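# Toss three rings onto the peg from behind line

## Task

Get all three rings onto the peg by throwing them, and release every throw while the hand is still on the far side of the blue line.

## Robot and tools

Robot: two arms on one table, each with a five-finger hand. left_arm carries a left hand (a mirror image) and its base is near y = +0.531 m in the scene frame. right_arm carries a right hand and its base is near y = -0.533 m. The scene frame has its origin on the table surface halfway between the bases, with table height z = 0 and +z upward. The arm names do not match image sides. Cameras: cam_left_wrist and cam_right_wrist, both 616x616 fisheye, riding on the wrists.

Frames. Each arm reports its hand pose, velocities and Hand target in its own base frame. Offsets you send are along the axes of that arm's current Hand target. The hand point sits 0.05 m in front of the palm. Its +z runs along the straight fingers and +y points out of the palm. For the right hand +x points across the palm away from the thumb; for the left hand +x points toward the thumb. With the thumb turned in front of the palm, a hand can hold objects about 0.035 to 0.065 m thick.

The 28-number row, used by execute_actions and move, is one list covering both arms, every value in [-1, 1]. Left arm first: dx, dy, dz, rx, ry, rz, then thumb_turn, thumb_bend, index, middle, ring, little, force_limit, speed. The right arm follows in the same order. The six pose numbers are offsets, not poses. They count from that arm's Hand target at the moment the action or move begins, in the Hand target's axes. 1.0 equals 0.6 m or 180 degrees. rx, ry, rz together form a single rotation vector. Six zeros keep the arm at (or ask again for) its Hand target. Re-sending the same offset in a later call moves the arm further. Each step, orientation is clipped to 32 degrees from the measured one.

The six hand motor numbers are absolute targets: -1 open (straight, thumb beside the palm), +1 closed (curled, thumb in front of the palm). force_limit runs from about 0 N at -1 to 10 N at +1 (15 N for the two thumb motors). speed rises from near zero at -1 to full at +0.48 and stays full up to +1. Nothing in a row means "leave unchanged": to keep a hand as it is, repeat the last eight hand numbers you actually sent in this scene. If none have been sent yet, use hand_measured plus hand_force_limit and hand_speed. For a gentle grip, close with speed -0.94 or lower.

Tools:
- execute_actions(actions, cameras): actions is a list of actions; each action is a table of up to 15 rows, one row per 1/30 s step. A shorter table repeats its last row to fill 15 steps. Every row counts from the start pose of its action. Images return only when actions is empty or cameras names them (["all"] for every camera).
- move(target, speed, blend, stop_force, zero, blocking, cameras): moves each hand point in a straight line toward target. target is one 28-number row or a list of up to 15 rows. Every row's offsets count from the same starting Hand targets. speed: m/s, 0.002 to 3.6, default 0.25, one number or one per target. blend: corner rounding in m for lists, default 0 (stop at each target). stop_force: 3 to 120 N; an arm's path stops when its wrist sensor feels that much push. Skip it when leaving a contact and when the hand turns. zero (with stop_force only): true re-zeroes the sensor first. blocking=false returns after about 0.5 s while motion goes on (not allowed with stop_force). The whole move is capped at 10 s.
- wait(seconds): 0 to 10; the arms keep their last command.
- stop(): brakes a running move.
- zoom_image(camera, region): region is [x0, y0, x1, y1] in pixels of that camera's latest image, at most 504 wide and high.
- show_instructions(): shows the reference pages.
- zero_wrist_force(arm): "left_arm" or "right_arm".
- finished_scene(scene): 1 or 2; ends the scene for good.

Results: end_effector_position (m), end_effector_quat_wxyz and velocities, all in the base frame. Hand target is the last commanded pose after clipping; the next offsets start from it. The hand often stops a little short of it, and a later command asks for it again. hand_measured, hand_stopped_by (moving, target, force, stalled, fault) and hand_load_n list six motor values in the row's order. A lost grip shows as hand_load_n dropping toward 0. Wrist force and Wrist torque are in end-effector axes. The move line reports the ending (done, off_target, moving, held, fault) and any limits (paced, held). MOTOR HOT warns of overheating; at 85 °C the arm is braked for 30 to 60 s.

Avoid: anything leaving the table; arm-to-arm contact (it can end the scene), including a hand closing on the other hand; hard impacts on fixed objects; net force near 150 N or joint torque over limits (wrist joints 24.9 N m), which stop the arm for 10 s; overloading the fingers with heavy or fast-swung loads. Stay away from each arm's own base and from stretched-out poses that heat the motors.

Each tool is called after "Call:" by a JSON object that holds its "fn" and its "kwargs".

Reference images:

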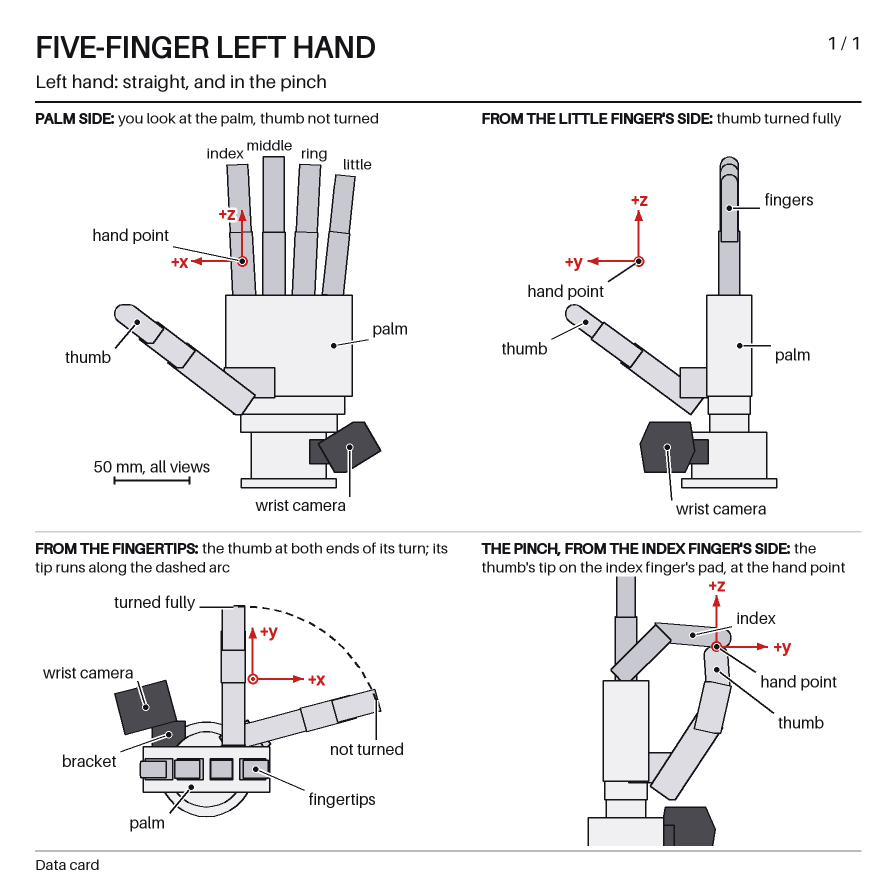

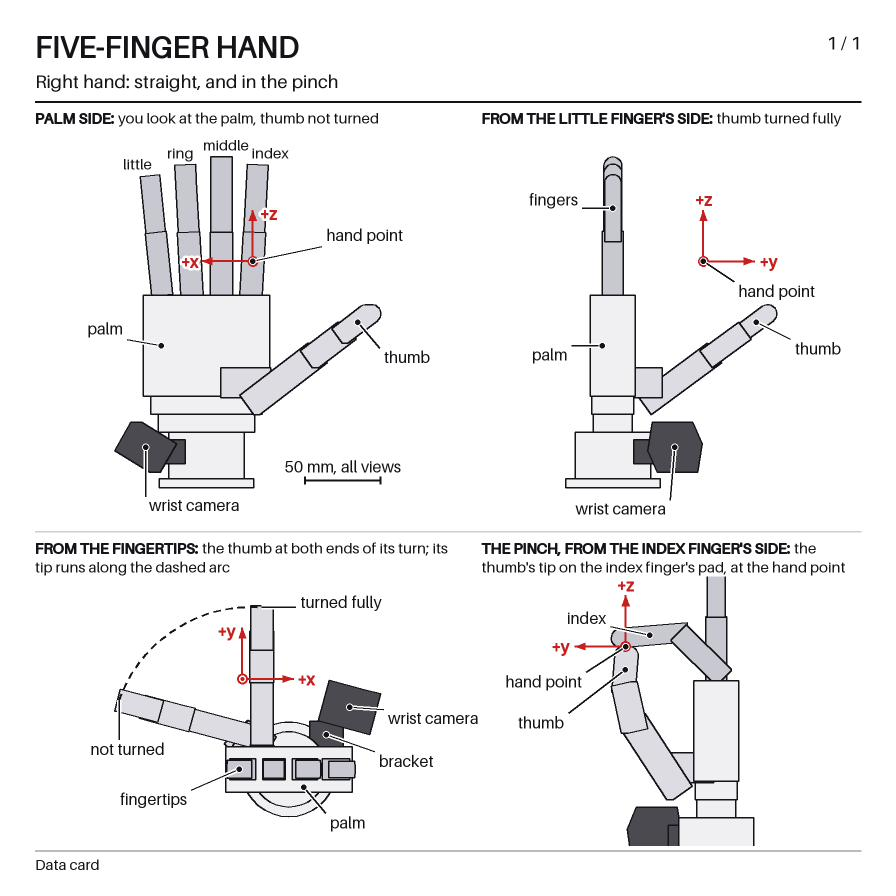

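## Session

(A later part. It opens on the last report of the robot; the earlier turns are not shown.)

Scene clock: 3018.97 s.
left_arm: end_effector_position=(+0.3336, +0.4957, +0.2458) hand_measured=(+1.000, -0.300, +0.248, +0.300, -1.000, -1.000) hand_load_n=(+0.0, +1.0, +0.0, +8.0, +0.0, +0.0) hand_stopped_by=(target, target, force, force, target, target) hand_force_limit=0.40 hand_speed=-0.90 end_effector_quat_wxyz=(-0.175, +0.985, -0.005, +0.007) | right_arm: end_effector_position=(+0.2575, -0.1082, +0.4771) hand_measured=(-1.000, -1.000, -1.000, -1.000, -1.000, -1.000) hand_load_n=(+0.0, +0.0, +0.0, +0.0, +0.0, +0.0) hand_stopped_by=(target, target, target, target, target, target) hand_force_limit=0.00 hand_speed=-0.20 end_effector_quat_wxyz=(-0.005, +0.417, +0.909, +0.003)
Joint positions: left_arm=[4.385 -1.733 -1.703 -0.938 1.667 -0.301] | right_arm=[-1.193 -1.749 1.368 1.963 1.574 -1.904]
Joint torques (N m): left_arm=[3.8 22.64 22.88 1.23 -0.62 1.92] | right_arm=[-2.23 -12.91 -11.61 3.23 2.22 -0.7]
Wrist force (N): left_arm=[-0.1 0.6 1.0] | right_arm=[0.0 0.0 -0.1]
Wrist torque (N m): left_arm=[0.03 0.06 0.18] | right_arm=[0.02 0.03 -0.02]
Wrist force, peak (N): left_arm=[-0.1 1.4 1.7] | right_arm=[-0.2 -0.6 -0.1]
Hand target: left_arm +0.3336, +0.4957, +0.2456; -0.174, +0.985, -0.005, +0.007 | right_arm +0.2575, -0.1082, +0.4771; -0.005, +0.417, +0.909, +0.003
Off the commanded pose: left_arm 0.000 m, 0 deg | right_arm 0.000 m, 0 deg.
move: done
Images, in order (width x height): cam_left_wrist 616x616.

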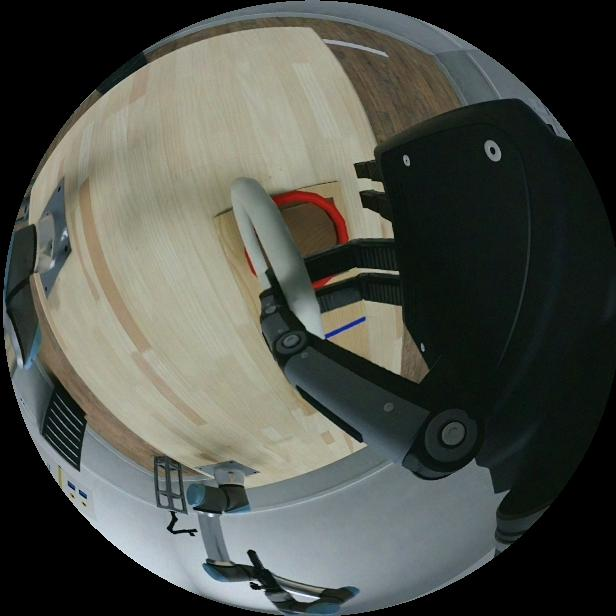

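Call:
{"fn": "move", "kwargs": {"target": [-0.0005,0.0164,0.0158,0,0,0,1,-0.3,0.4,0.4,-1,-1,0.4,-0.9,0,0,0,0,0,0,-1,-1,-1,-1,-1,-1,0,-0.2], "speed": 0.05, "cameras": ["cam_left_wrist"]}}

Call:
{"fn": "zoom_image", "kwargs": {"camera": "cam_left_wrist", "region": [190, 160, 360, 360]}}

Scene clock: 3031.93 s.
left_arm: end_effector_position=(+0.3334, +0.4897, +0.2333) hand_measured=(+1.000, -0.300, +0.248, +0.300, -1.000, -1.000) hand_load_n=(+0.0, +1.0, +0.0, +8.5, +0.0, +0.0) hand_stopped_by=(target, target, force, force, target, target) hand_force_limit=0.40 hand_speed=-0.90 end_effector_quat_wxyz=(-0.175, +0.985, -0.005, +0.007) end_effector_velocity=(+0.000, +0.001, +0.001) end_effector_angular_velocity=(+0.001, +0.000, +0.001) | right_arm: end_effector_position=(+0.2575, -0.1082, +0.4771) hand_measured=(-1.000, -1.000, -1.000, -1.000, -1.000, -1.000) hand_load_n=(+0.0, +0.0, -0.5, +0.0, +0.0, +0.0) hand_stopped_by=(target, target, target, target, target, target) hand_force_limit=0.00 hand_speed=-0.20 end_effector_quat_wxyz=(-0.005, +0.417, +0.909, +0.003)
Joint positions: left_arm=[4.381 -1.73 -1.74 -0.904 1.668 -0.304] | right_arm=[-1.193 -1.749 1.368 1.963 1.574 -1.904]
Joint velocities: left_arm=[0 -0.001 0.005 -0.003 0.001 -0.001] | right_arm=[within noise]
Joint torques (N m): left_arm=[-1.4 41.72 29.86 0.61 1.11 -1.25] | right_arm=[-2.74 -12.89 -11.34 3.16 2.18 -0.72]
Wrist force (N): left_arm=[-0.4 0.8 0.9] | right_arm=[0.0 0.3 0.1]
Wrist torque (N m): left_arm=[0.08 0.10 0.15] | right_arm=[0.04 0.02 -0.01]
Wrist force, peak (N): left_arm=[-0.3 1.1 1.3] | right_arm=[-0.3 -0.5 0.2]
Hand target: left_arm +0.3333, +0.4897, +0.2333; -0.174, +0.985, -0.005, +0.007 | right_arm +0.2575, -0.1082, +0.4771; -0.005, +0.417, +0.909, +0.003
Off the commanded pose: left_arm 0.000 m, 0 deg | right_arm 0.000 m, 0 deg.
move: done
Images, in order (width x height): cam_left_wrist 616x616.

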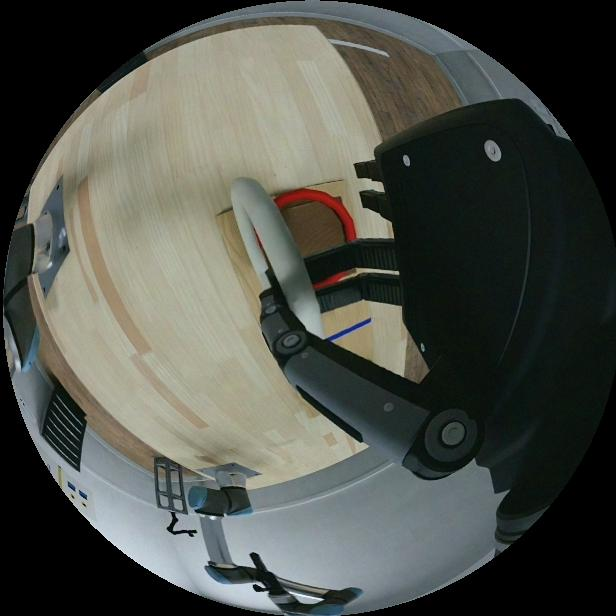

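Scaled by 2.520 from the camera's 616x616 image, which has a finer 880x880 frame.

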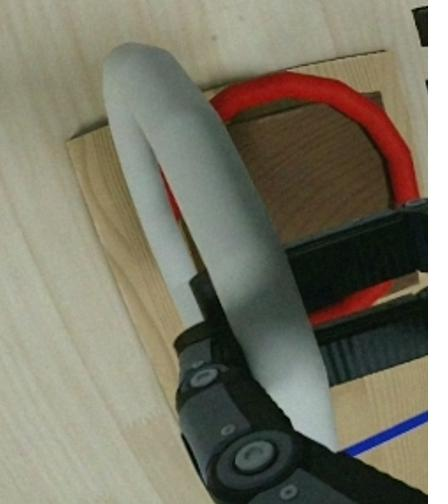

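Call:
{"fn": "move", "kwargs": {"target": [-0.0006,0.0172,0.0470,0,0,0,1,-0.3,0.4,0.4,-1,-1,0.4,-0.9,0,0,0,0,0,0,-1,-1,-1,-1,-1,-1,0,-0.2], "speed": 0.012, "stop_force": 3, "cameras": ["cam_left_wrist"]}}

Call:
{"fn": "zoom_image", "kwargs": {"camera": "cam_left_wrist", "region": [190, 160, 360, 360]}}

Scene clock: 3042.13 s.
left_arm: end_effector_position=(+0.3333, +0.4897, +0.2033) hand_measured=(+1.000, -0.300, +0.248, +0.300, -1.000, -1.000) hand_load_n=(+0.0, +1.0, +0.0, +8.0, +0.0, +0.0) hand_stopped_by=(target, target, force, force, target, target) hand_force_limit=0.40 hand_speed=-0.90 end_effector_quat_wxyz=(-0.174, +0.985, -0.005, +0.007) | right_arm: end_effector_position=(+0.2575, -0.1082, +0.4771) hand_measured=(-1.000, -1.000, -1.000, -1.000, -1.000, -1.000) hand_load_n=(+0.0, -0.5, +0.0, +0.0, +0.0, +0.0) hand_stopped_by=(target, target, target, target, target, target) hand_force_limit=0.00 hand_speed=-0.20 end_effector_quat_wxyz=(-0.005, +0.417, +0.909, +0.003)
Joint positions: left_arm=[4.382 -1.756 -1.791 -0.828 1.668 -0.304] | right_arm=[-1.193 -1.749 1.368 1.963 1.574 -1.904]
Joint torques (N m): left_arm=[3.25 44.29 28.57 0.66 -1.04 1.83] | right_arm=[-2.74 -12.88 -11.03 3.24 2.21 -0.73]
Wrist force (N): left_arm=[-0.3 0.6 0.8] | right_arm=[-0.3 -0.2 0.0]
Wrist torque (N m): left_arm=[0.05 0.08 0.17] | right_arm=[-0.02 0.06 -0.04]
Wrist force, peak (N): left_arm=[-0.3 0.6 1.5] | right_arm=[-0.6 -0.2 0.1]
Hand target: left_arm +0.3333, +0.4897, +0.2033; -0.174, +0.985, -0.005, +0.007 | right_arm +0.2575, -0.1082, +0.4771; -0.005, +0.417, +0.909, +0.003
Off the commanded pose: left_arm 0.000 m, 0 deg | right_arm 0.000 m, 0 deg.
move: done
Images, in order (width x height): cam_left_wrist 616x616.

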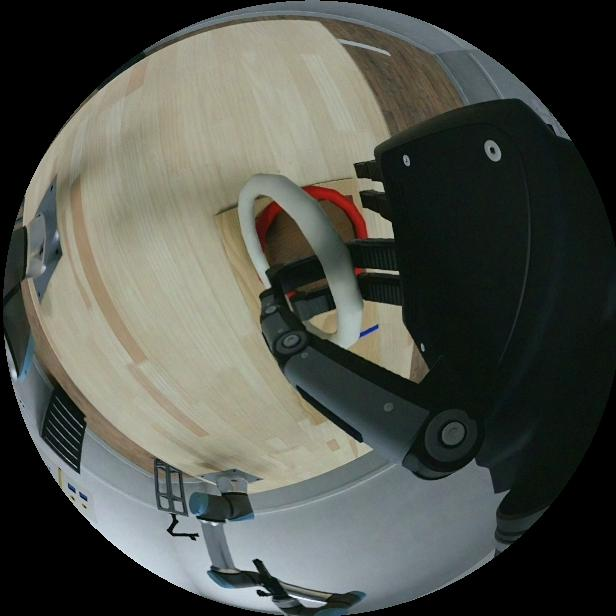

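Scaled by 2.520 from the camera's 616x616 image, which has a finer 880x880 frame.

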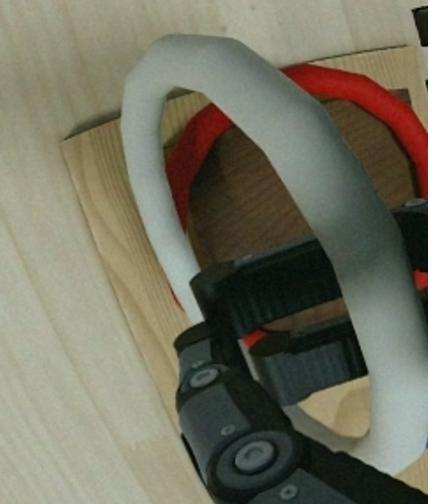

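Call:
{"fn": "move", "kwargs": {"target": [[0.0017,-0.0701,0.0509,0,0,0,1,-0.3,0.4,0.4,-1,-1,0.4,-0.9,0,0,0,0,0,0,-1,-1,-1,-1,-1,-1,0,-0.2],[0.0023,-0.1043,0.1271,0,0,0,1,-0.3,0.4,0.4,-1,-1,0.4,-0.9,0,0,0,0,0,0,-1,-1,-1,-1,-1,-1,0,-0.2]], "speed": 0.04, "blend": 0.015, "cameras": ["cam_left_wrist"]}}

Call:
{"fn": "zoom_image", "kwargs": {"camera": "cam_left_wrist", "region": [160, 130, 400, 370]}}

Scene clock: 3080.83 s.
left_arm: end_effector_position=(+0.3363, +0.5748, +0.1532) hand_measured=(+1.000, -0.300, +0.248, +0.300, -1.000, -1.000) hand_load_n=(+0.0, +1.5, +0.0, +8.0, +0.0, +0.0) hand_stopped_by=(target, target, force, force, target, target) hand_force_limit=0.40 hand_speed=-0.90 end_effector_quat_wxyz=(-0.175, +0.985, -0.005, +0.007) | right_arm: end_effector_position=(+0.2575, -0.1082, +0.4771) hand_measured=(-1.000, -1.000, -1.000, -1.000, -1.000, -1.000) hand_load_n=(+0.0, +0.0, +0.0, +0.0, +0.0, -0.5) hand_stopped_by=(target, target, target, target, target, target) hand_force_limit=0.00 hand_speed=-0.20 end_effector_quat_wxyz=(-0.005, +0.417, +0.909, +0.003)
Joint positions: left_arm=[4.422 -1.973 -1.642 -0.757 1.655 -0.266] | right_arm=[-1.193 -1.749 1.368 1.963 1.574 -1.904]
Joint torques (N m): left_arm=[-3.81 52.71 12.75 1.02 -0.65 0.68] | right_arm=[-2.32 -13.26 -11.29 3.23 2.23 -0.67]
Wrist force (N): left_arm=[-0.2 0.4 0.9] | right_arm=[0.1 -0.2 0.3]
Wrist torque (N m): left_arm=[0.02 0.06 0.02] | right_arm=[-0.04 -0.01 -0.02]
Wrist force, peak (N): left_arm=[-0.1 -7.0 -5.4] | right_arm=[0.0 -0.5 0.3]
Hand target: left_arm +0.3363, +0.5746, +0.1532; -0.174, +0.985, -0.005, +0.007 | right_arm +0.2575, -0.1082, +0.4771; -0.005, +0.417, +0.909, +0.003
Off the commanded pose: left_arm 0.000 m, 0 deg | right_arm 0.000 m, 0 deg.
move: done
Images, in order (width x height): cam_left_wrist 616x616.

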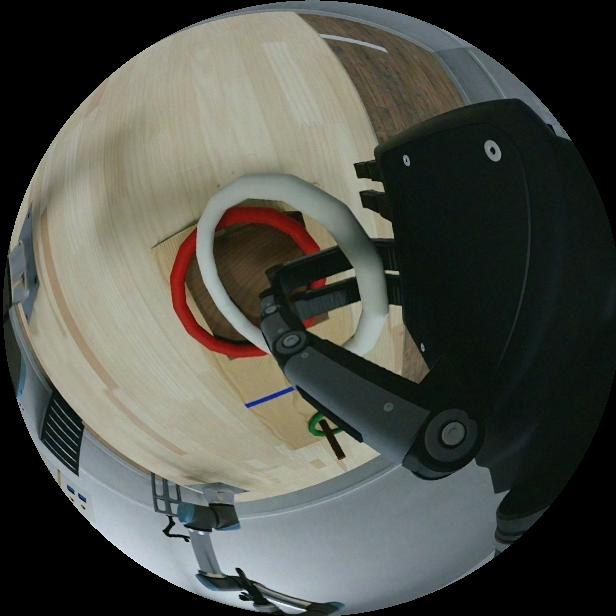

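Scaled by 2.100 from the camera's 616x616 image, which has a finer 880x880 frame.

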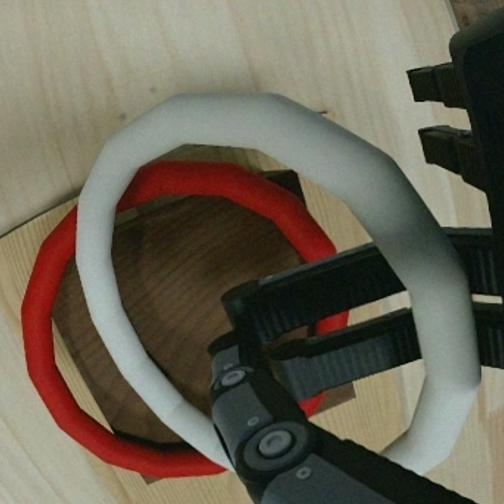

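Call:
{"fn": "move", "kwargs": {"target": [[0.002,-0.0574,-0.1565,0,0,0,1,-0.3,0.4,0.4,-1,-1,0.4,-0.9,0,0,0,0,0,0,-1,-1,-1,-1,-1,-1,0,-0.2],[-0.0015,0.0796,-0.1801,0,0,0,1,-0.3,0.4,0.4,-1,-1,0.4,-0.9,0,0,0,0,0,0,-1,-1,-1,-1,-1,-1,0,-0.2]], "speed": 0.06, "blend": 0.02, "cameras": ["cam_left_wrist"]}}

Call:
{"fn": "zoom_image", "kwargs": {"camera": "cam_left_wrist", "region": [190, 160, 360, 360]}}

Scene clock: 3148.77 s.
left_arm: end_effector_position=(+0.3335, +0.4927, +0.2384) hand_measured=(+1.000, -0.300, +0.248, +0.300, -1.000, -1.000) hand_load_n=(+0.0, +1.0, +0.0, +8.5, +0.0, +0.5) hand_stopped_by=(target, target, force, force, target, target) hand_force_limit=0.40 hand_speed=-0.90 end_effector_quat_wxyz=(-0.175, +0.985, -0.005, +0.007) | right_arm: end_effector_position=(+0.2575, -0.1082, +0.4771) hand_measured=(-1.000, -1.000, -1.000, -1.000, -1.000, -1.000) hand_load_n=(+0.0, +0.0, +0.0, +0.0, +0.0, +0.0) hand_stopped_by=(target, target, target, target, target, target) hand_force_limit=0.00 hand_speed=-0.20 end_effector_quat_wxyz=(-0.005, +0.417, +0.909, +0.003)
Joint positions: left_arm=[4.383 -1.733 -1.724 -0.918 1.668 -0.303] | right_arm=[-1.193 -1.749 1.368 1.963 1.574 -1.904]
Joint torques (N m): left_arm=[5.64 23.49 29.43 1.1 -0.21 1.69] | right_arm=[-2.9 -12.45 -11.36 3.27 2.15 -0.67]
Wrist force (N): left_arm=[-0.4 0.7 1.3] | right_arm=[-0.2 -0.2 -0.1]
Wrist torque (N m): left_arm=[0.02 0.11 0.16] | right_arm=[-0.02 0.05 -0.04]
Wrist force, peak (N): left_arm=[-0.2 1.5 1.1] | right_arm=[-0.4 -0.5 0.0]
Hand target: left_arm +0.3334, +0.4927, +0.2383; -0.174, +0.985, -0.005, +0.007 | right_arm +0.2575, -0.1082, +0.4771; -0.005, +0.417, +0.909, +0.003
Off the commanded pose: left_arm 0.000 m, 0 deg | right_arm 0.000 m, 0 deg.
move: done
Images, in order (width x height): cam_left_wrist 616x616.

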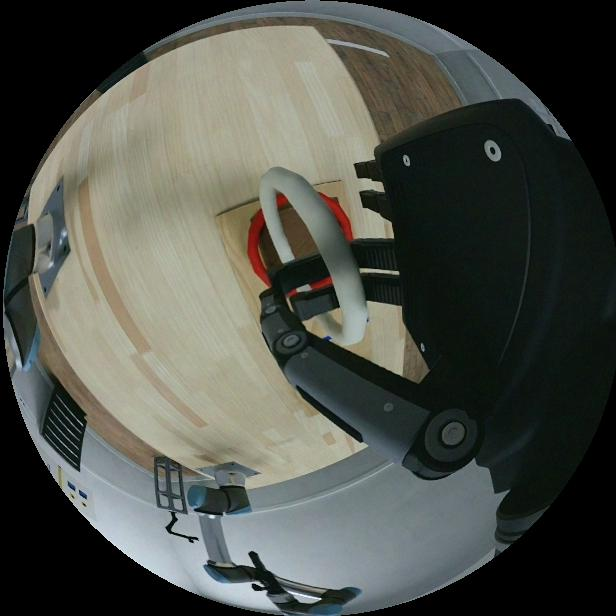

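Scaled by 2.520 from the camera's 616x616 image, which has a finer 880x880 frame.

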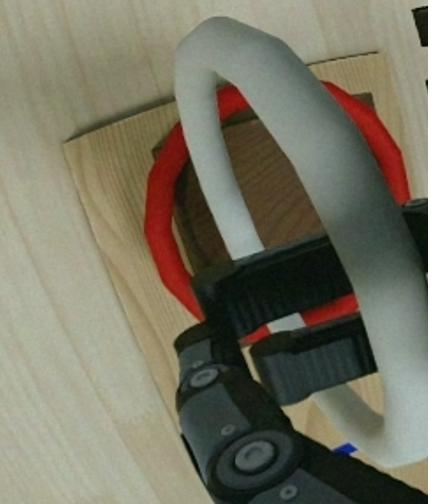

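Call:
{"fn": "move", "kwargs": {"target": [-0.0014,0.0503,0.0259,0,0,0,1,-0.3,0.4,0.4,-1,-1,0.4,-0.9,0,0,0,0,0,0,-1,-1,-1,-1,-1,-1,0,-0.2], "speed": 0.05, "cameras": ["cam_left_wrist"]}}

Call:
{"fn": "zoom_image", "kwargs": {"camera": "cam_left_wrist", "region": [190, 160, 360, 360]}}

Scene clock: 3168.30 s.
left_arm: end_effector_position=(+0.3326, +0.4697, +0.2134) hand_measured=(+1.000, -0.300, +0.248, +0.300, -1.000, -1.000) hand_load_n=(+0.0, +1.5, +0.0, +8.0, +0.0, +0.0) hand_stopped_by=(target, target, force, force, target, target) hand_force_limit=0.40 hand_speed=-0.90 end_effector_quat_wxyz=(-0.175, +0.985, -0.005, +0.007) | right_arm: end_effector_position=(+0.2575, -0.1082, +0.4771) hand_measured=(-1.000, -1.000, -1.000, -1.000, -1.000, -1.000) hand_load_n=(+0.0, +0.0, +0.0, +0.0, +0.0, +0.0) hand_stopped_by=(target, target, target, target, target, target) hand_force_limit=0.00 hand_speed=-0.20 end_effector_quat_wxyz=(-0.005, +0.417, +0.909, +0.003)
Joint positions: left_arm=[4.37 -1.707 -1.821 -0.847 1.672 -0.315] | right_arm=[-1.193 -1.749 1.368 1.963 1.574 -1.904]
Joint torques (N m): left_arm=[3.79 22.84 29.13 0.6 0.37 0.62] | right_arm=[-2.37 -13.01 -11.25 3.24 2.2 -0.68]
Wrist force (N): left_arm=[-0.2 0.7 1.2] | right_arm=[0.0 0.0 0.2]
Wrist torque (N m): left_arm=[0.03 0.07 0.18] | right_arm=[0.00 0.01 -0.02]
Wrist force, peak (N): left_arm=[-0.3 1.4 1.4] | right_arm=[-0.5 -0.1 -0.1]
Hand target: left_arm +0.3326, +0.4697, +0.2133; -0.174, +0.985, -0.005, +0.007 | right_arm +0.2575, -0.1082, +0.4771; -0.005, +0.417, +0.909, +0.003
Off the commanded pose: left_arm 0.000 m, 0 deg | right_arm 0.000 m, 0 deg.
move: done
Images, in order (width x height): cam_left_wrist 616x616.

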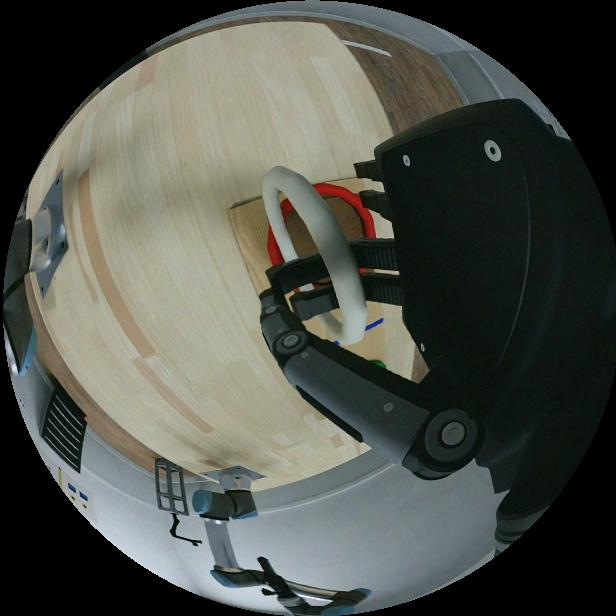

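Scaled by 2.520 from the camera's 616x616 image, which has a finer 880x880 frame.

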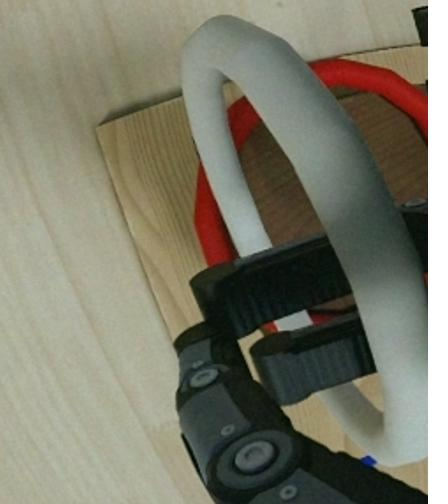

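Call:
{"fn": "move", "kwargs": {"target": [-0.0006,0.0195,-0.0001,0,0,0,1,-0.3,0.4,0.4,-1,-1,0.4,-0.9,0,0,0,0,0,0,-1,-1,-1,-1,-1,-1,0,-0.2], "speed": 0.03, "cameras": ["cam_left_wrist"]}}

Call:
{"fn": "zoom_image", "kwargs": {"camera": "cam_left_wrist", "region": [190, 160, 360, 360]}}

Scene clock: 3190.23 s.
left_arm: end_effector_position=(+0.3322, +0.4586, +0.2093) hand_measured=(+1.000, -0.300, +0.248, +0.300, -1.000, -1.000) hand_load_n=(+0.0, +1.0, +0.0, +8.0, +0.0, +0.0) hand_stopped_by=(target, target, force, force, target, target) hand_force_limit=0.40 hand_speed=-0.90 end_effector_quat_wxyz=(-0.175, +0.985, -0.005, +0.007) | right_arm: end_effector_position=(+0.2575, -0.1082, +0.4771) hand_measured=(-1.000, -1.000, -1.000, -1.000, -1.000, -1.000) hand_load_n=(+0.0, +0.0, +0.0, +0.0, +0.0, +0.0) hand_stopped_by=(target, target, target, target, target, target) hand_force_limit=0.00 hand_speed=-0.20 end_effector_quat_wxyz=(-0.005, +0.417, +0.909, +0.003)
Joint positions: left_arm=[4.364 -1.689 -1.853 -0.834 1.674 -0.321] | right_arm=[-1.193 -1.749 1.368 1.963 1.574 -1.904]
Joint torques (N m): left_arm=[2.09 21.28 28.85 2.74 0.8 -0.6] | right_arm=[-2.54 -12.93 -11.51 3.29 2.18 -0.6]
Wrist force (N): left_arm=[-0.4 0.6 1.0] | right_arm=[-0.1 -0.1 0.1]
Wrist torque (N m): left_arm=[0.03 0.09 0.17] | right_arm=[-0.02 0.02 -0.02]
Wrist force, peak (N): left_arm=[-0.3 0.9 1.5] | right_arm=[-0.3 -0.4 0.3]
Hand target: left_arm +0.3321, +0.4587, +0.2093; -0.174, +0.985, -0.005, +0.007 | right_arm +0.2575, -0.1082, +0.4771; -0.005, +0.417, +0.909, +0.003
Off the commanded pose: left_arm 0.000 m, 0 deg | right_arm 0.000 m, 0 deg.
move: done
Images, in order (width x height): cam_left_wrist 616x616.

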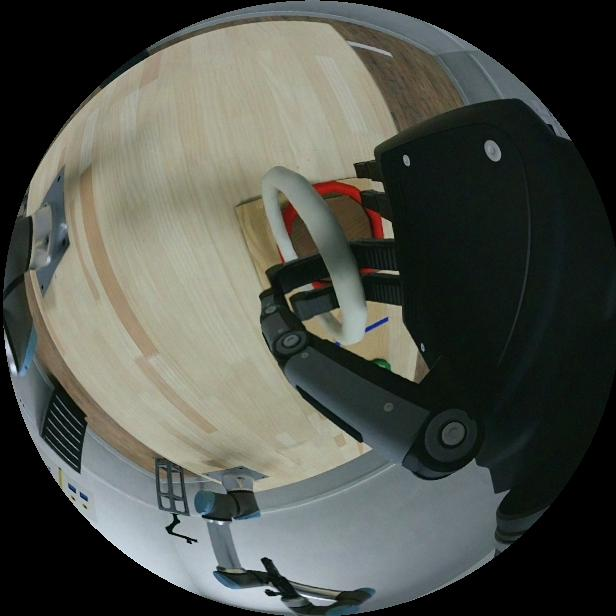

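Scaled by 2.520 from the camera's 616x616 image, which has a finer 880x880 frame.

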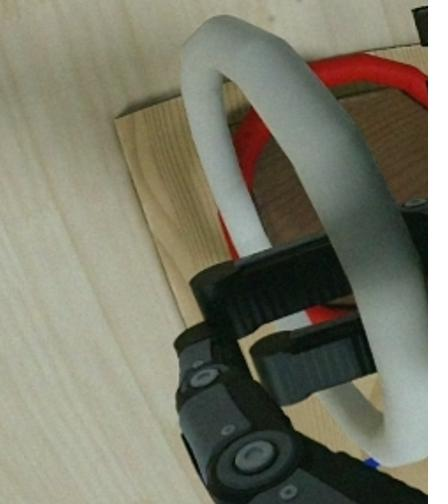

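Call:
{"fn": "move", "kwargs": {"target": [-0.0004,0.0129,0.0059,0,0,0,1,-0.3,0.4,0.4,-1,-1,0.4,-0.9,0,0,0,0,0,0,-1,-1,-1,-1,-1,-1,0,-0.2], "speed": 0.03, "cameras": ["cam_left_wrist"]}}

Call:
{"fn": "zoom_image", "kwargs": {"camera": "cam_left_wrist", "region": [190, 160, 360, 360]}}

Scene clock: 3202.07 s.
left_arm: end_effector_position=(+0.3319, +0.4526, +0.2033) hand_measured=(+1.000, -0.300, +0.248, +0.300, -1.000, -1.000) hand_load_n=(+0.0, +1.0, +0.0, +8.0, +0.0, +0.0) hand_stopped_by=(target, target, force, force, target, target) hand_force_limit=0.40 hand_speed=-0.90 end_effector_quat_wxyz=(-0.175, +0.985, -0.005, +0.007) | right_arm: end_effector_position=(+0.2575, -0.1082, +0.4771) hand_measured=(-1.000, -1.000, -1.000, -1.000, -1.000, -1.000) hand_load_n=(+0.0, +0.0, +0.0, +0.0, +0.0, +0.0) hand_stopped_by=(target, target, target, target, target, target) hand_force_limit=0.00 hand_speed=-0.20 end_effector_quat_wxyz=(-0.005, +0.417, +0.909, +0.003)
Joint positions: left_arm=[4.36 -1.683 -1.876 -0.817 1.675 -0.324] | right_arm=[-1.193 -1.749 1.368 1.963 1.574 -1.904]
Joint torques (N m): left_arm=[-1.27 32.19 29.15 1.9 0.92 -1.26] | right_arm=[-2.8 -13.13 -11.35 3.2 2.14 -0.68]
Wrist force (N): left_arm=[-0.4 0.7 0.9] | right_arm=[-0.4 0.0 -0.1]
Wrist torque (N m): left_arm=[0.05 0.09 0.16] | right_arm=[0.01 0.08 -0.04]
Wrist force, peak (N): left_arm=[-0.4 1.0 1.2] | right_arm=[-0.4 -0.2 -0.3]
Hand target: left_arm +0.3319, +0.4526, +0.2033; -0.174, +0.985, -0.005, +0.007 | right_arm +0.2575, -0.1082, +0.4771; -0.005, +0.417, +0.909, +0.003
Off the commanded pose: left_arm 0.000 m, 0 deg | right_arm 0.000 m, 0 deg.
move: done
Images, in order (width x height): cam_left_wrist 616x616.

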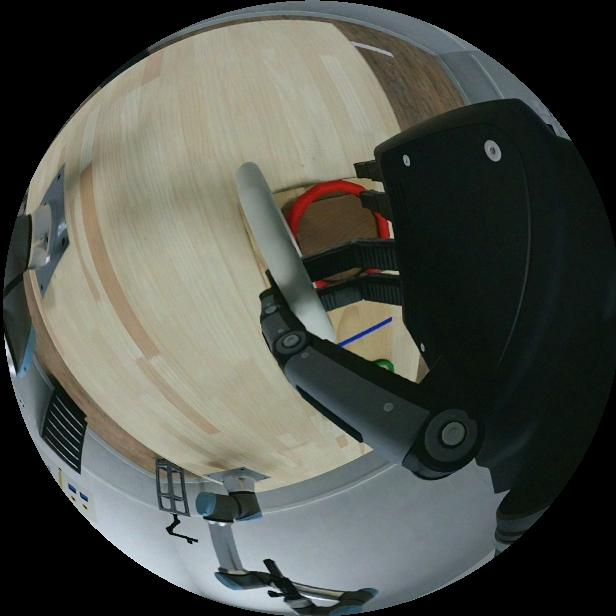

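Scaled by 2.520 from the camera's 616x616 image, which has a finer 880x880 frame.

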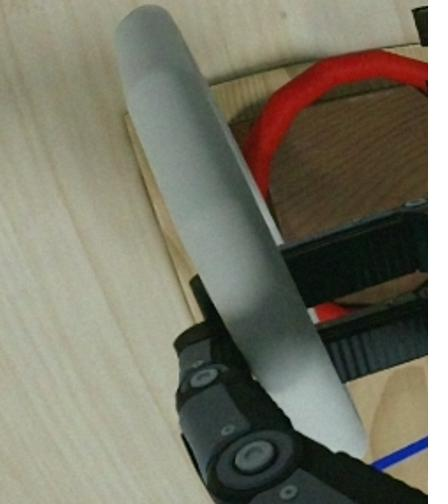

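Call:
{"fn": "move", "kwargs": {"target": [[0.0012,-0.0473,0.0067,0,0,0,1,-0.3,0.4,0.4,-1,-1,0.4,-0.9,0,0,0,0,0,0,-1,-1,-1,-1,-1,-1,0,-0.2],[0.002,-0.0807,0.0341,0,0,0,1,-0.3,0.4,0.4,-1,-1,0.4,-0.9,0,0,0,0,0,0,-1,-1,-1,-1,-1,-1,0,-0.2]], "speed": 0.03, "blend": 0.01, "cameras": ["cam_left_wrist"]}}

Call:
{"fn": "zoom_image", "kwargs": {"camera": "cam_left_wrist", "region": [170, 140, 390, 370]}}

Scene clock: 3227.93 s.
left_arm: end_effector_position=(+0.3338, +0.5053, +0.2008) hand_measured=(+1.000, -0.300, +0.248, +0.300, -1.000, -1.000) hand_load_n=(+0.0, +1.0, +0.0, +8.5, +0.0, +0.0) hand_stopped_by=(target, target, force, force, target, target) hand_force_limit=0.40 hand_speed=-0.90 end_effector_quat_wxyz=(-0.174, +0.985, -0.005, +0.007) | right_arm: end_effector_position=(+0.2575, -0.1082, +0.4771) hand_measured=(-1.000, -1.000, -1.000, -1.000, -1.000, -1.000) hand_load_n=(+0.0, +0.0, +0.0, +0.0, +0.0, +0.5) hand_stopped_by=(target, target, target, target, target, target) hand_force_limit=0.00 hand_speed=-0.20 end_effector_quat_wxyz=(-0.005, +0.417, +0.909, +0.003)
Joint positions: left_arm=[4.39 -1.789 -1.757 -0.827 1.665 -0.296] | right_arm=[-1.193 -1.749 1.368 1.963 1.574 -1.904]
Joint torques (N m): left_arm=[-4.47 45.1 13.16 3.77 -0.67 0.58] | right_arm=[-2.4 -12.65 -11.06 3.21 2.22 -0.59]
Wrist force (N): left_arm=[-0.2 0.8 0.9] | right_arm=[-0.2 0.2 0.2]
Wrist torque (N m): left_arm=[0.05 0.07 -0.01] | right_arm=[0.03 0.05 -0.02]
Wrist force, peak (N): left_arm=[-0.4 0.8 1.2] | right_arm=[-0.4 -0.4 0.3]
Hand target: left_arm +0.3338, +0.5051, +0.2008; -0.174, +0.985, -0.005, +0.007 | right_arm +0.2575, -0.1082, +0.4771; -0.005, +0.417, +0.909, +0.003
Off the commanded pose: left_arm 0.000 m, 0 deg | right_arm 0.000 m, 0 deg.
move: done
Images, in order (width x height): cam_left_wrist 616x616.

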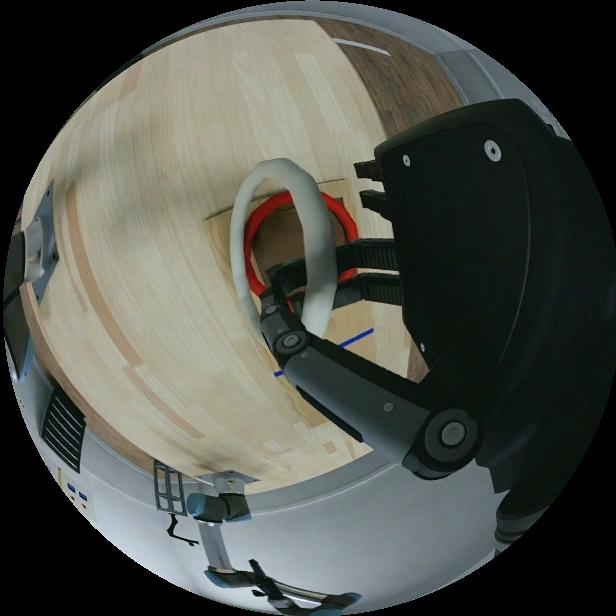

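Scaled by 2.191 from the camera's 616x616 image, which has a finer 880x880 frame.

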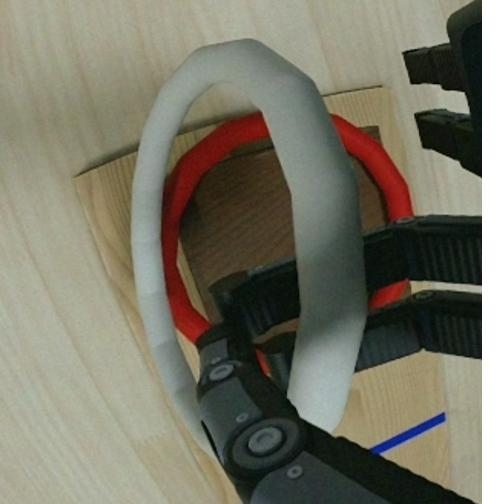

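Call:
{"fn": "move", "kwargs": {"target": [0.0011,-0.0501,0.0717,0,0,0,1,-0.3,0.4,0.4,-1,-1,0.4,-0.9,0,0,0,0,0,0,-1,-1,-1,-1,-1,-1,0,-0.2], "speed": 0.03, "cameras": ["cam_left_wrist"]}}

Call:
{"fn": "zoom_image", "kwargs": {"camera": "cam_left_wrist", "region": [170, 140, 390, 370]}}

Scene clock: 3246.33 s.
left_arm: end_effector_position=(+0.3353, +0.5483, +0.1707) hand_measured=(+1.000, -0.300, +0.248, +0.300, -1.000, -1.000) hand_load_n=(+0.0, +1.0, +0.0, +8.5, +0.0, +0.0) hand_stopped_by=(target, target, force, force, target, target) hand_force_limit=0.40 hand_speed=-0.90 end_effector_quat_wxyz=(-0.175, +0.985, -0.005, +0.007) end_effector_velocity=(+0.000, -0.001, +0.002) end_effector_angular_velocity=(+0.002, +0.000, +0.000) | right_arm: end_effector_position=(+0.2575, -0.1082, +0.4771) hand_measured=(-1.000, -1.000, -1.000, -1.000, -1.000, -1.000) hand_load_n=(+0.0, +0.0, +0.0, +0.0, +0.0, +0.0) hand_stopped_by=(target, target, target, target, target, target) hand_force_limit=0.00 hand_speed=-0.20 end_effector_quat_wxyz=(-0.005, +0.417, +0.909, +0.003)
Joint positions: left_arm=[4.411 -1.903 -1.692 -0.777 1.658 -0.276] | right_arm=[-1.193 -1.749 1.368 1.963 1.574 -1.904]
Joint velocities: left_arm=[0 0.005 -0.002 0 0 0] | right_arm=[within noise]
Joint torques (N m): left_arm=[-3.51 50.14 13.16 2.49 -0.8 0.98] | right_arm=[-3.05 -12.74 -11.25 3.24 2.26 -0.66]
Wrist force (N): left_arm=[-0.2 1.0 0.7] | right_arm=[0.0 -0.1 0.1]
Wrist torque (N m): left_arm=[0.07 0.06 0.00] | right_arm=[-0.01 0.02 -0.02]
Wrist force, peak (N): left_arm=[-0.3 0.9 1.3] | right_arm=[-0.6 0.2 0.2]
Hand target: left_arm +0.3353, +0.5481, +0.1707; -0.174, +0.985, -0.005, +0.007 | right_arm +0.2575, -0.1082, +0.4771; -0.005, +0.417, +0.909, +0.003
Off the commanded pose: left_arm 0.000 m, 0 deg | right_arm 0.000 m, 0 deg.
move: done
Images, in order (width x height): cam_left_wrist 616x616.

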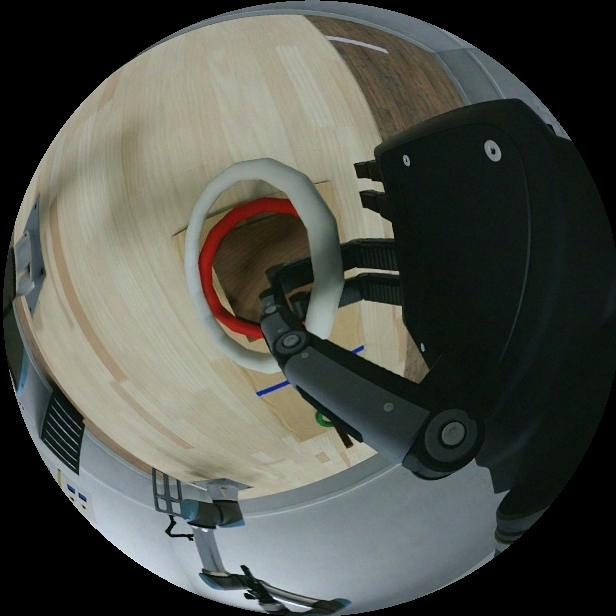

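Scaled by 2.191 from the camera's 616x616 image, which has a finer 880x880 frame.

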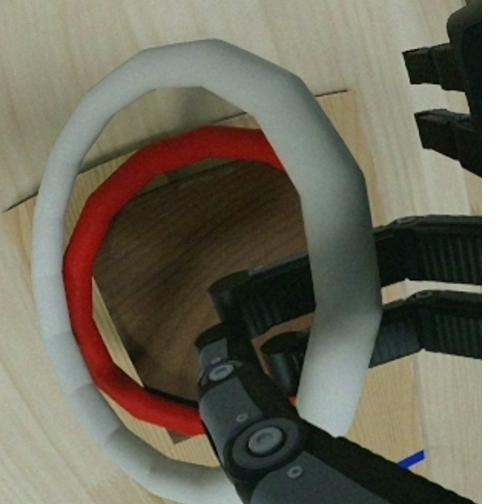

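Call:
{"fn": "move", "kwargs": {"target": [[0.0008,-0.0240,0.0493,0,0,0,1,-0.3,0.4,0.4,-1,-1,0.4,-0.9,0,0,0,0,0,0,-1,-1,-1,-1,-1,-1,0,-0.2],[0.0002,-0.0183,0.0955,0,0,0,1,-0.3,0.4,0.4,-1,-1,0.4,-0.9,0,0,0,0,0,0,-1,-1,-1,-1,-1,-1,0,-0.2]], "speed": 0.03, "blend": 0.01, "cameras": ["cam_left_wrist"]}}

Call:
{"fn": "zoom_image", "kwargs": {"camera": "cam_left_wrist", "region": [140, 130, 400, 390]}}

Scene clock: 3272.00 s.
left_arm: end_effector_position=(+0.3364, +0.5781, +0.1205) hand_measured=(+1.000, -0.300, +0.248, +0.300, -1.000, -1.000) hand_load_n=(+0.0, +1.0, +0.5, +8.0, +0.0, +0.0) hand_stopped_by=(target, target, force, force, target, target) hand_force_limit=0.40 hand_speed=-0.90 end_effector_quat_wxyz=(-0.174, +0.985, -0.005, +0.007) | right_arm: end_effector_position=(+0.2575, -0.1082, +0.4771) hand_measured=(-1.000, -1.000, -1.000, -1.000, -1.000, -1.000) hand_load_n=(+0.0, +0.0, +0.0, +0.0, +0.0, +0.0) hand_stopped_by=(target, target, target, target, target, target) hand_force_limit=0.00 hand_speed=-0.20 end_effector_quat_wxyz=(-0.005, +0.417, +0.909, +0.003)
Joint positions: left_arm=[4.424 -2.017 -1.671 -0.684 1.654 -0.264] | right_arm=[-1.193 -1.749 1.368 1.963 1.574 -1.904]
Joint torques (N m): left_arm=[3.34 53.83 20.74 0.86 -1.19 1.94] | right_arm=[-1.81 -13.01 -11.33 3.19 2.15 -0.59]
Wrist force (N): left_arm=[-0.1 0.7 1.0] | right_arm=[-0.1 -0.1 0.0]
Wrist torque (N m): left_arm=[0.02 0.06 0.02] | right_arm=[-0.01 0.04 -0.03]
Wrist force, peak (N): left_arm=[-0.1 1.0 1.3] | right_arm=[-0.4 -0.5 0.1]
Hand target: left_arm +0.3364, +0.5781, +0.1207; -0.174, +0.985, -0.005, +0.007 | right_arm +0.2575, -0.1082, +0.4771; -0.005, +0.417, +0.909, +0.003
Off the commanded pose: left_arm 0.000 m, 0 deg | right_arm 0.000 m, 0 deg.
move: done
Images, in order (width x height): cam_left_wrist 616x616.

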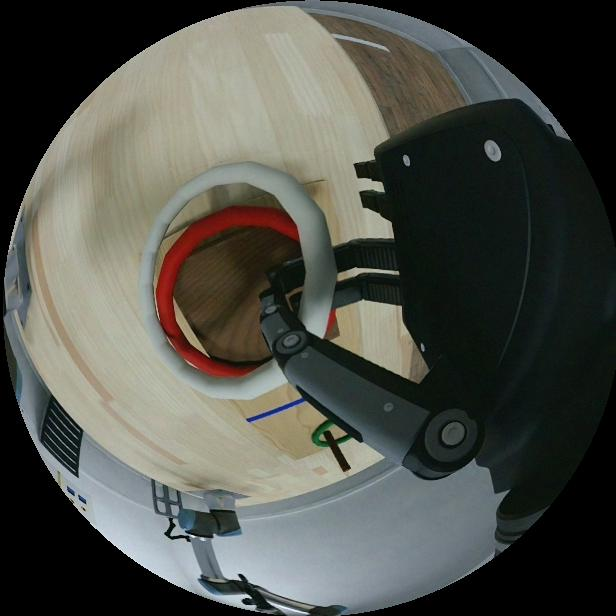

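Scaled by 1.938 from the camera's 616x616 image, which has a finer 880x880 frame.

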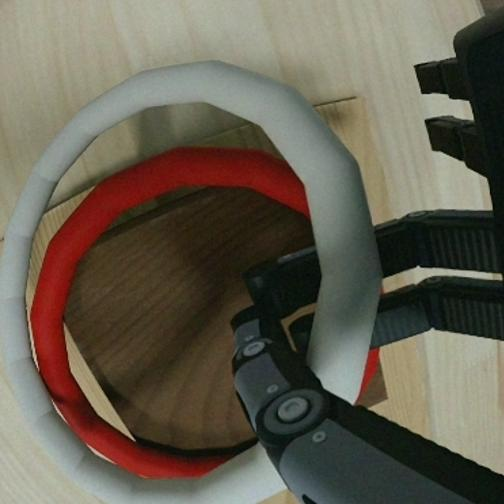

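Call:
{"fn": "move", "kwargs": {"target": [0,-0.0023,-0.0063,0,0,0,1,-0.8,0.4,0.4,-1,-1,0.4,-0.9,0,0,0,0,0,0,-1,-1,-1,-1,-1,-1,0,-0.2], "speed": 0.02, "cameras": ["cam_left_wrist"]}}

Call:
{"fn": "zoom_image", "kwargs": {"camera": "cam_left_wrist", "region": [140, 130, 400, 390]}}

Scene clock: 3320.47 s.
left_arm: end_effector_position=(+0.3364, +0.5781, +0.1247) hand_measured=(+1.000, -0.800, +0.248, +0.300, -1.000, -1.000) hand_load_n=(-0.5, +0.0, +0.0, +0.5, +0.5, -0.5) hand_stopped_by=(target, target, force, force, target, target) hand_force_limit=0.40 hand_speed=-0.90 end_effector_quat_wxyz=(-0.174, +0.985, -0.005, +0.007) | right_arm: end_effector_position=(+0.2575, -0.1082, +0.4771) hand_measured=(-1.000, -1.000, -1.000, -1.000, -1.000, -1.000) hand_load_n=(+0.0, +0.0, +0.0, +0.0, -0.5, +0.0) hand_stopped_by=(target, target, target, target, target, target) hand_force_limit=0.00 hand_speed=-0.20 end_effector_quat_wxyz=(-0.005, +0.417, +0.909, +0.003)
Joint positions: left_arm=[4.424 -2.011 -1.666 -0.693 1.654 -0.264] | right_arm=[-1.193 -1.749 1.368 1.963 1.574 -1.904]
Joint torques (N m): left_arm=[5.59 33.2 12.26 5.26 -1.24 2.28] | right_arm=[-2.35 -13.04 -11.27 3.24 2.22 -0.55]
Wrist force (N): left_arm=[-0.2 0.9 0.9] | right_arm=[-0.2 0.0 -0.2]
Wrist torque (N m): left_arm=[0.06 0.07 0.01] | right_arm=[0.02 0.06 -0.03]
Wrist force, peak (N): left_arm=[-0.1 1.1 1.1] | right_arm=[-0.3 -0.5 -0.1]
Hand target: left_arm +0.3364, +0.5781, +0.1247; -0.174, +0.985, -0.005, +0.007 | right_arm +0.2575, -0.1082, +0.4771; -0.005, +0.417, +0.909, +0.003
Off the commanded pose: left_arm 0.000 m, 0 deg | right_arm 0.000 m, 0 deg.
move: done
Images, in order (width x height): cam_left_wrist 616x616.

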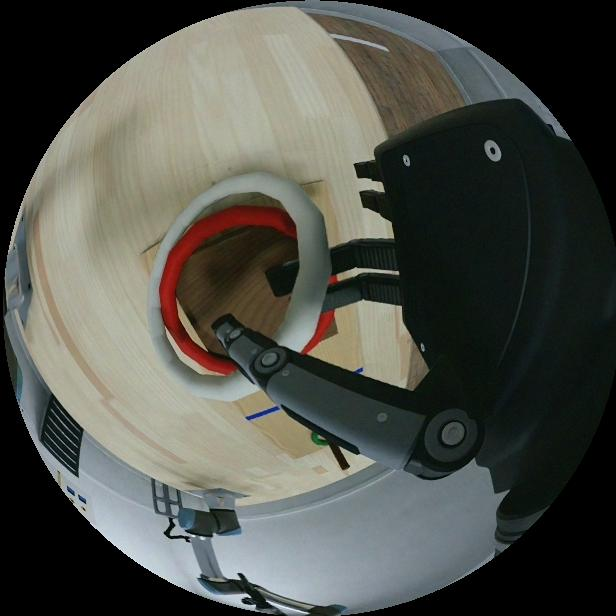

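Scaled by 1.938 from the camera's 616x616 image, which has a finer 880x880 frame.

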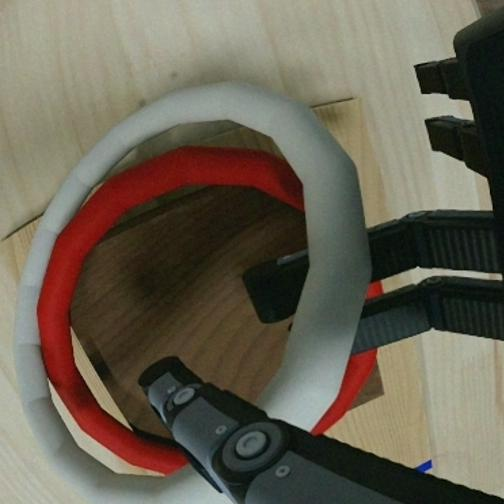

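Call:
{"fn": "execute_actions", "kwargs": {"actions": [[[0,0,0,0,0,0,1,-0.8,-0.15,-0.2,-1,-1,0.4,-0.9,0,0,0,0,0,0,-1,-1,-1,-1,-1,-1,0,-0.2]],[[0,0,0,0,0,0,1,-0.8,-0.15,-0.2,-1,-1,0.4,-0.9,0,0,0,0,0,0,-1,-1,-1,-1,-1,-1,0,-0.2]],[[0,0,0,0,0,0,1,-0.8,-0.15,-0.2,-1,-1,0.4,-0.9,0,0,0,0,0,0,-1,-1,-1,-1,-1,-1,0,-0.2]],[[0,0,0,0,0,0,1,-0.8,-0.15,-0.2,-1,-1,0.4,-0.9,0,0,0,0,0,0,-1,-1,-1,-1,-1,-1,0,-0.2]]], "cameras": ["cam_left_wrist"]}}

Call:
{"fn": "zoom_image", "kwargs": {"camera": "cam_left_wrist", "region": [140, 130, 400, 390]}}

Scene clock: 3331.13 s.
left_arm: end_effector_position=(+0.3364, +0.5781, +0.1247) hand_measured=(+1.000, -0.800, -0.150, -0.200, -1.000, -1.000) hand_load_n=(+0.0, +0.0, +0.0, +0.0, +0.0, +0.0) hand_stopped_by=(target, target, target, target, target, target) hand_force_limit=0.40 hand_speed=-0.90 end_effector_quat_wxyz=(-0.174, +0.985, -0.005, +0.007) | right_arm: end_effector_position=(+0.2575, -0.1082, +0.4771) hand_measured=(-1.000, -1.000, -1.000, -1.000, -1.000, -1.000) hand_load_n=(+0.0, +0.0, +0.0, +0.0, +0.0, +0.0) hand_stopped_by=(target, target, target, target, target, target) hand_force_limit=0.00 hand_speed=-0.20 end_effector_quat_wxyz=(-0.005, +0.417, +0.909, +0.003)
Joint positions: left_arm=[4.424 -2.011 -1.666 -0.693 1.654 -0.264] | right_arm=[-1.193 -1.749 1.368 1.963 1.574 -1.904]
Joint torques (N m): left_arm=[4.27 33.43 12.9 5.3 -1.14 2.14] | right_arm=[-2.57 -12.78 -11.42 3.22 2.15 -0.59]
Wrist force (N): left_arm=[-0.2 0.5 0.7] | right_arm=[0.0 -0.1 -0.2]
Wrist torque (N m): left_arm=[0.02 0.07 0.01] | right_arm=[0.00 0.03 -0.03]
Wrist force, peak (N): left_arm=[-0.2 0.9 1.2] | right_arm=[-0.4 -0.4 0.0]
Hand target: left_arm +0.3364, +0.5781, +0.1247; -0.174, +0.985, -0.005, +0.007 | right_arm +0.2575, -0.1082, +0.4771; -0.005, +0.417, +0.909, +0.003
Off the commanded pose: left_arm 0.000 m, 0 deg | right_arm 0.000 m, 0 deg.
Step readings (end_effector_position of left_arm | right_arm):
0: (+0.3364, +0.5781, +0.1247) | (+0.2575, -0.1082, +0.4771)
1: (+0.3364, +0.5781, +0.1247) | (+0.2575, -0.1082, +0.4771)
2: (+0.3364, +0.5781, +0.1247) | (+0.2575, -0.1082, +0.4771)
4: (+0.3364, +0.5781, +0.1247) | (+0.2575, -0.1082, +0.4771)
8: (+0.3364, +0.5781, +0.1247) | (+0.2575, -0.1082, +0.4771)
15: (+0.3364, +0.5781, +0.1247) | (+0.2575, -0.1082, +0.4771)
16: (+0.3364, +0.5781, +0.1247) | (+0.2575, -0.1082, +0.4771)
17: (+0.3364, +0.5781, +0.1247) | (+0.2575, -0.1082, +0.4771)
19: (+0.3364, +0.5781, +0.1247) | (+0.2575, -0.1082, +0.4771)
23: (+0.3364, +0.5781, +0.1247) | (+0.2575, -0.1082, +0.4771)
30: (+0.3364, +0.5781, +0.1247) | (+0.2575, -0.1082, +0.4771)
31: (+0.3364, +0.5781, +0.1247) | (+0.2575, -0.1082, +0.4771)
32: (+0.3364, +0.5781, +0.1247) | (+0.2575, -0.1082, +0.4771)
34: (+0.3364, +0.5781, +0.1247) | (+0.2575, -0.1082, +0.4771)
38: (+0.3364, +0.5781, +0.1247) | (+0.2575, -0.1082, +0.4771)
45: (+0.3364, +0.5781, +0.1247) | (+0.2575, -0.1082, +0.4771)
46: (+0.3364, +0.5781, +0.1247) | (+0.2575, -0.1082, +0.4771)
47: (+0.3364, +0.5781, +0.1247) | (+0.2575, -0.1082, +0.4771)
49: (+0.3364, +0.5781, +0.1247) | (+0.2575, -0.1082, +0.4771)
53: (+0.3364, +0.5781, +0.1247) | (+0.2575, -0.1082, +0.4771)
60: (+0.3364, +0.5781, +0.1247) | (+0.2575, -0.1082, +0.4771)
Images, in order (width x height): cam_left_wrist 616x616.

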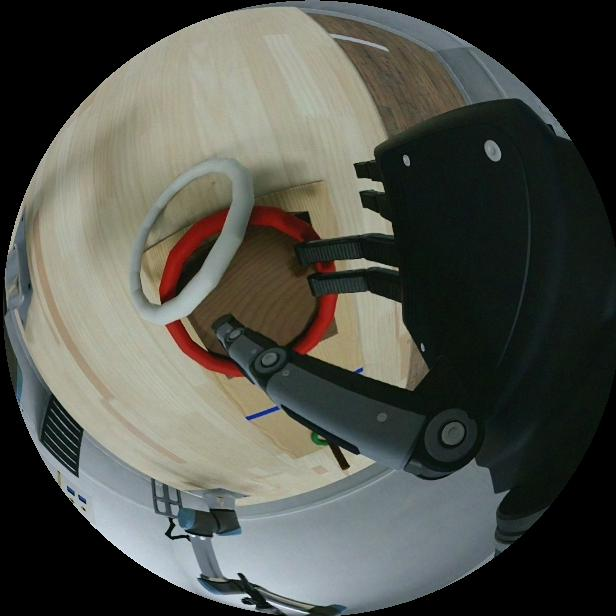

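Scaled by 1.938 from the camera's 616x616 image, which has a finer 880x880 frame.

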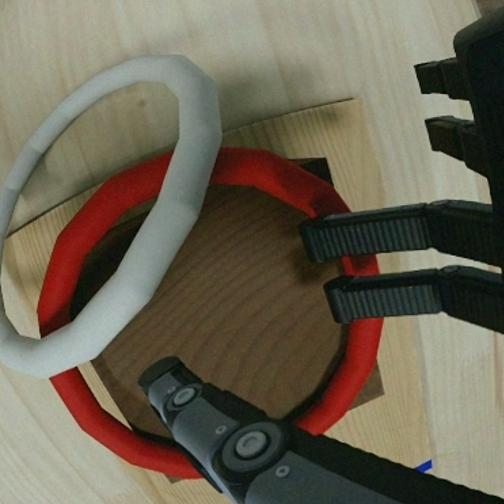

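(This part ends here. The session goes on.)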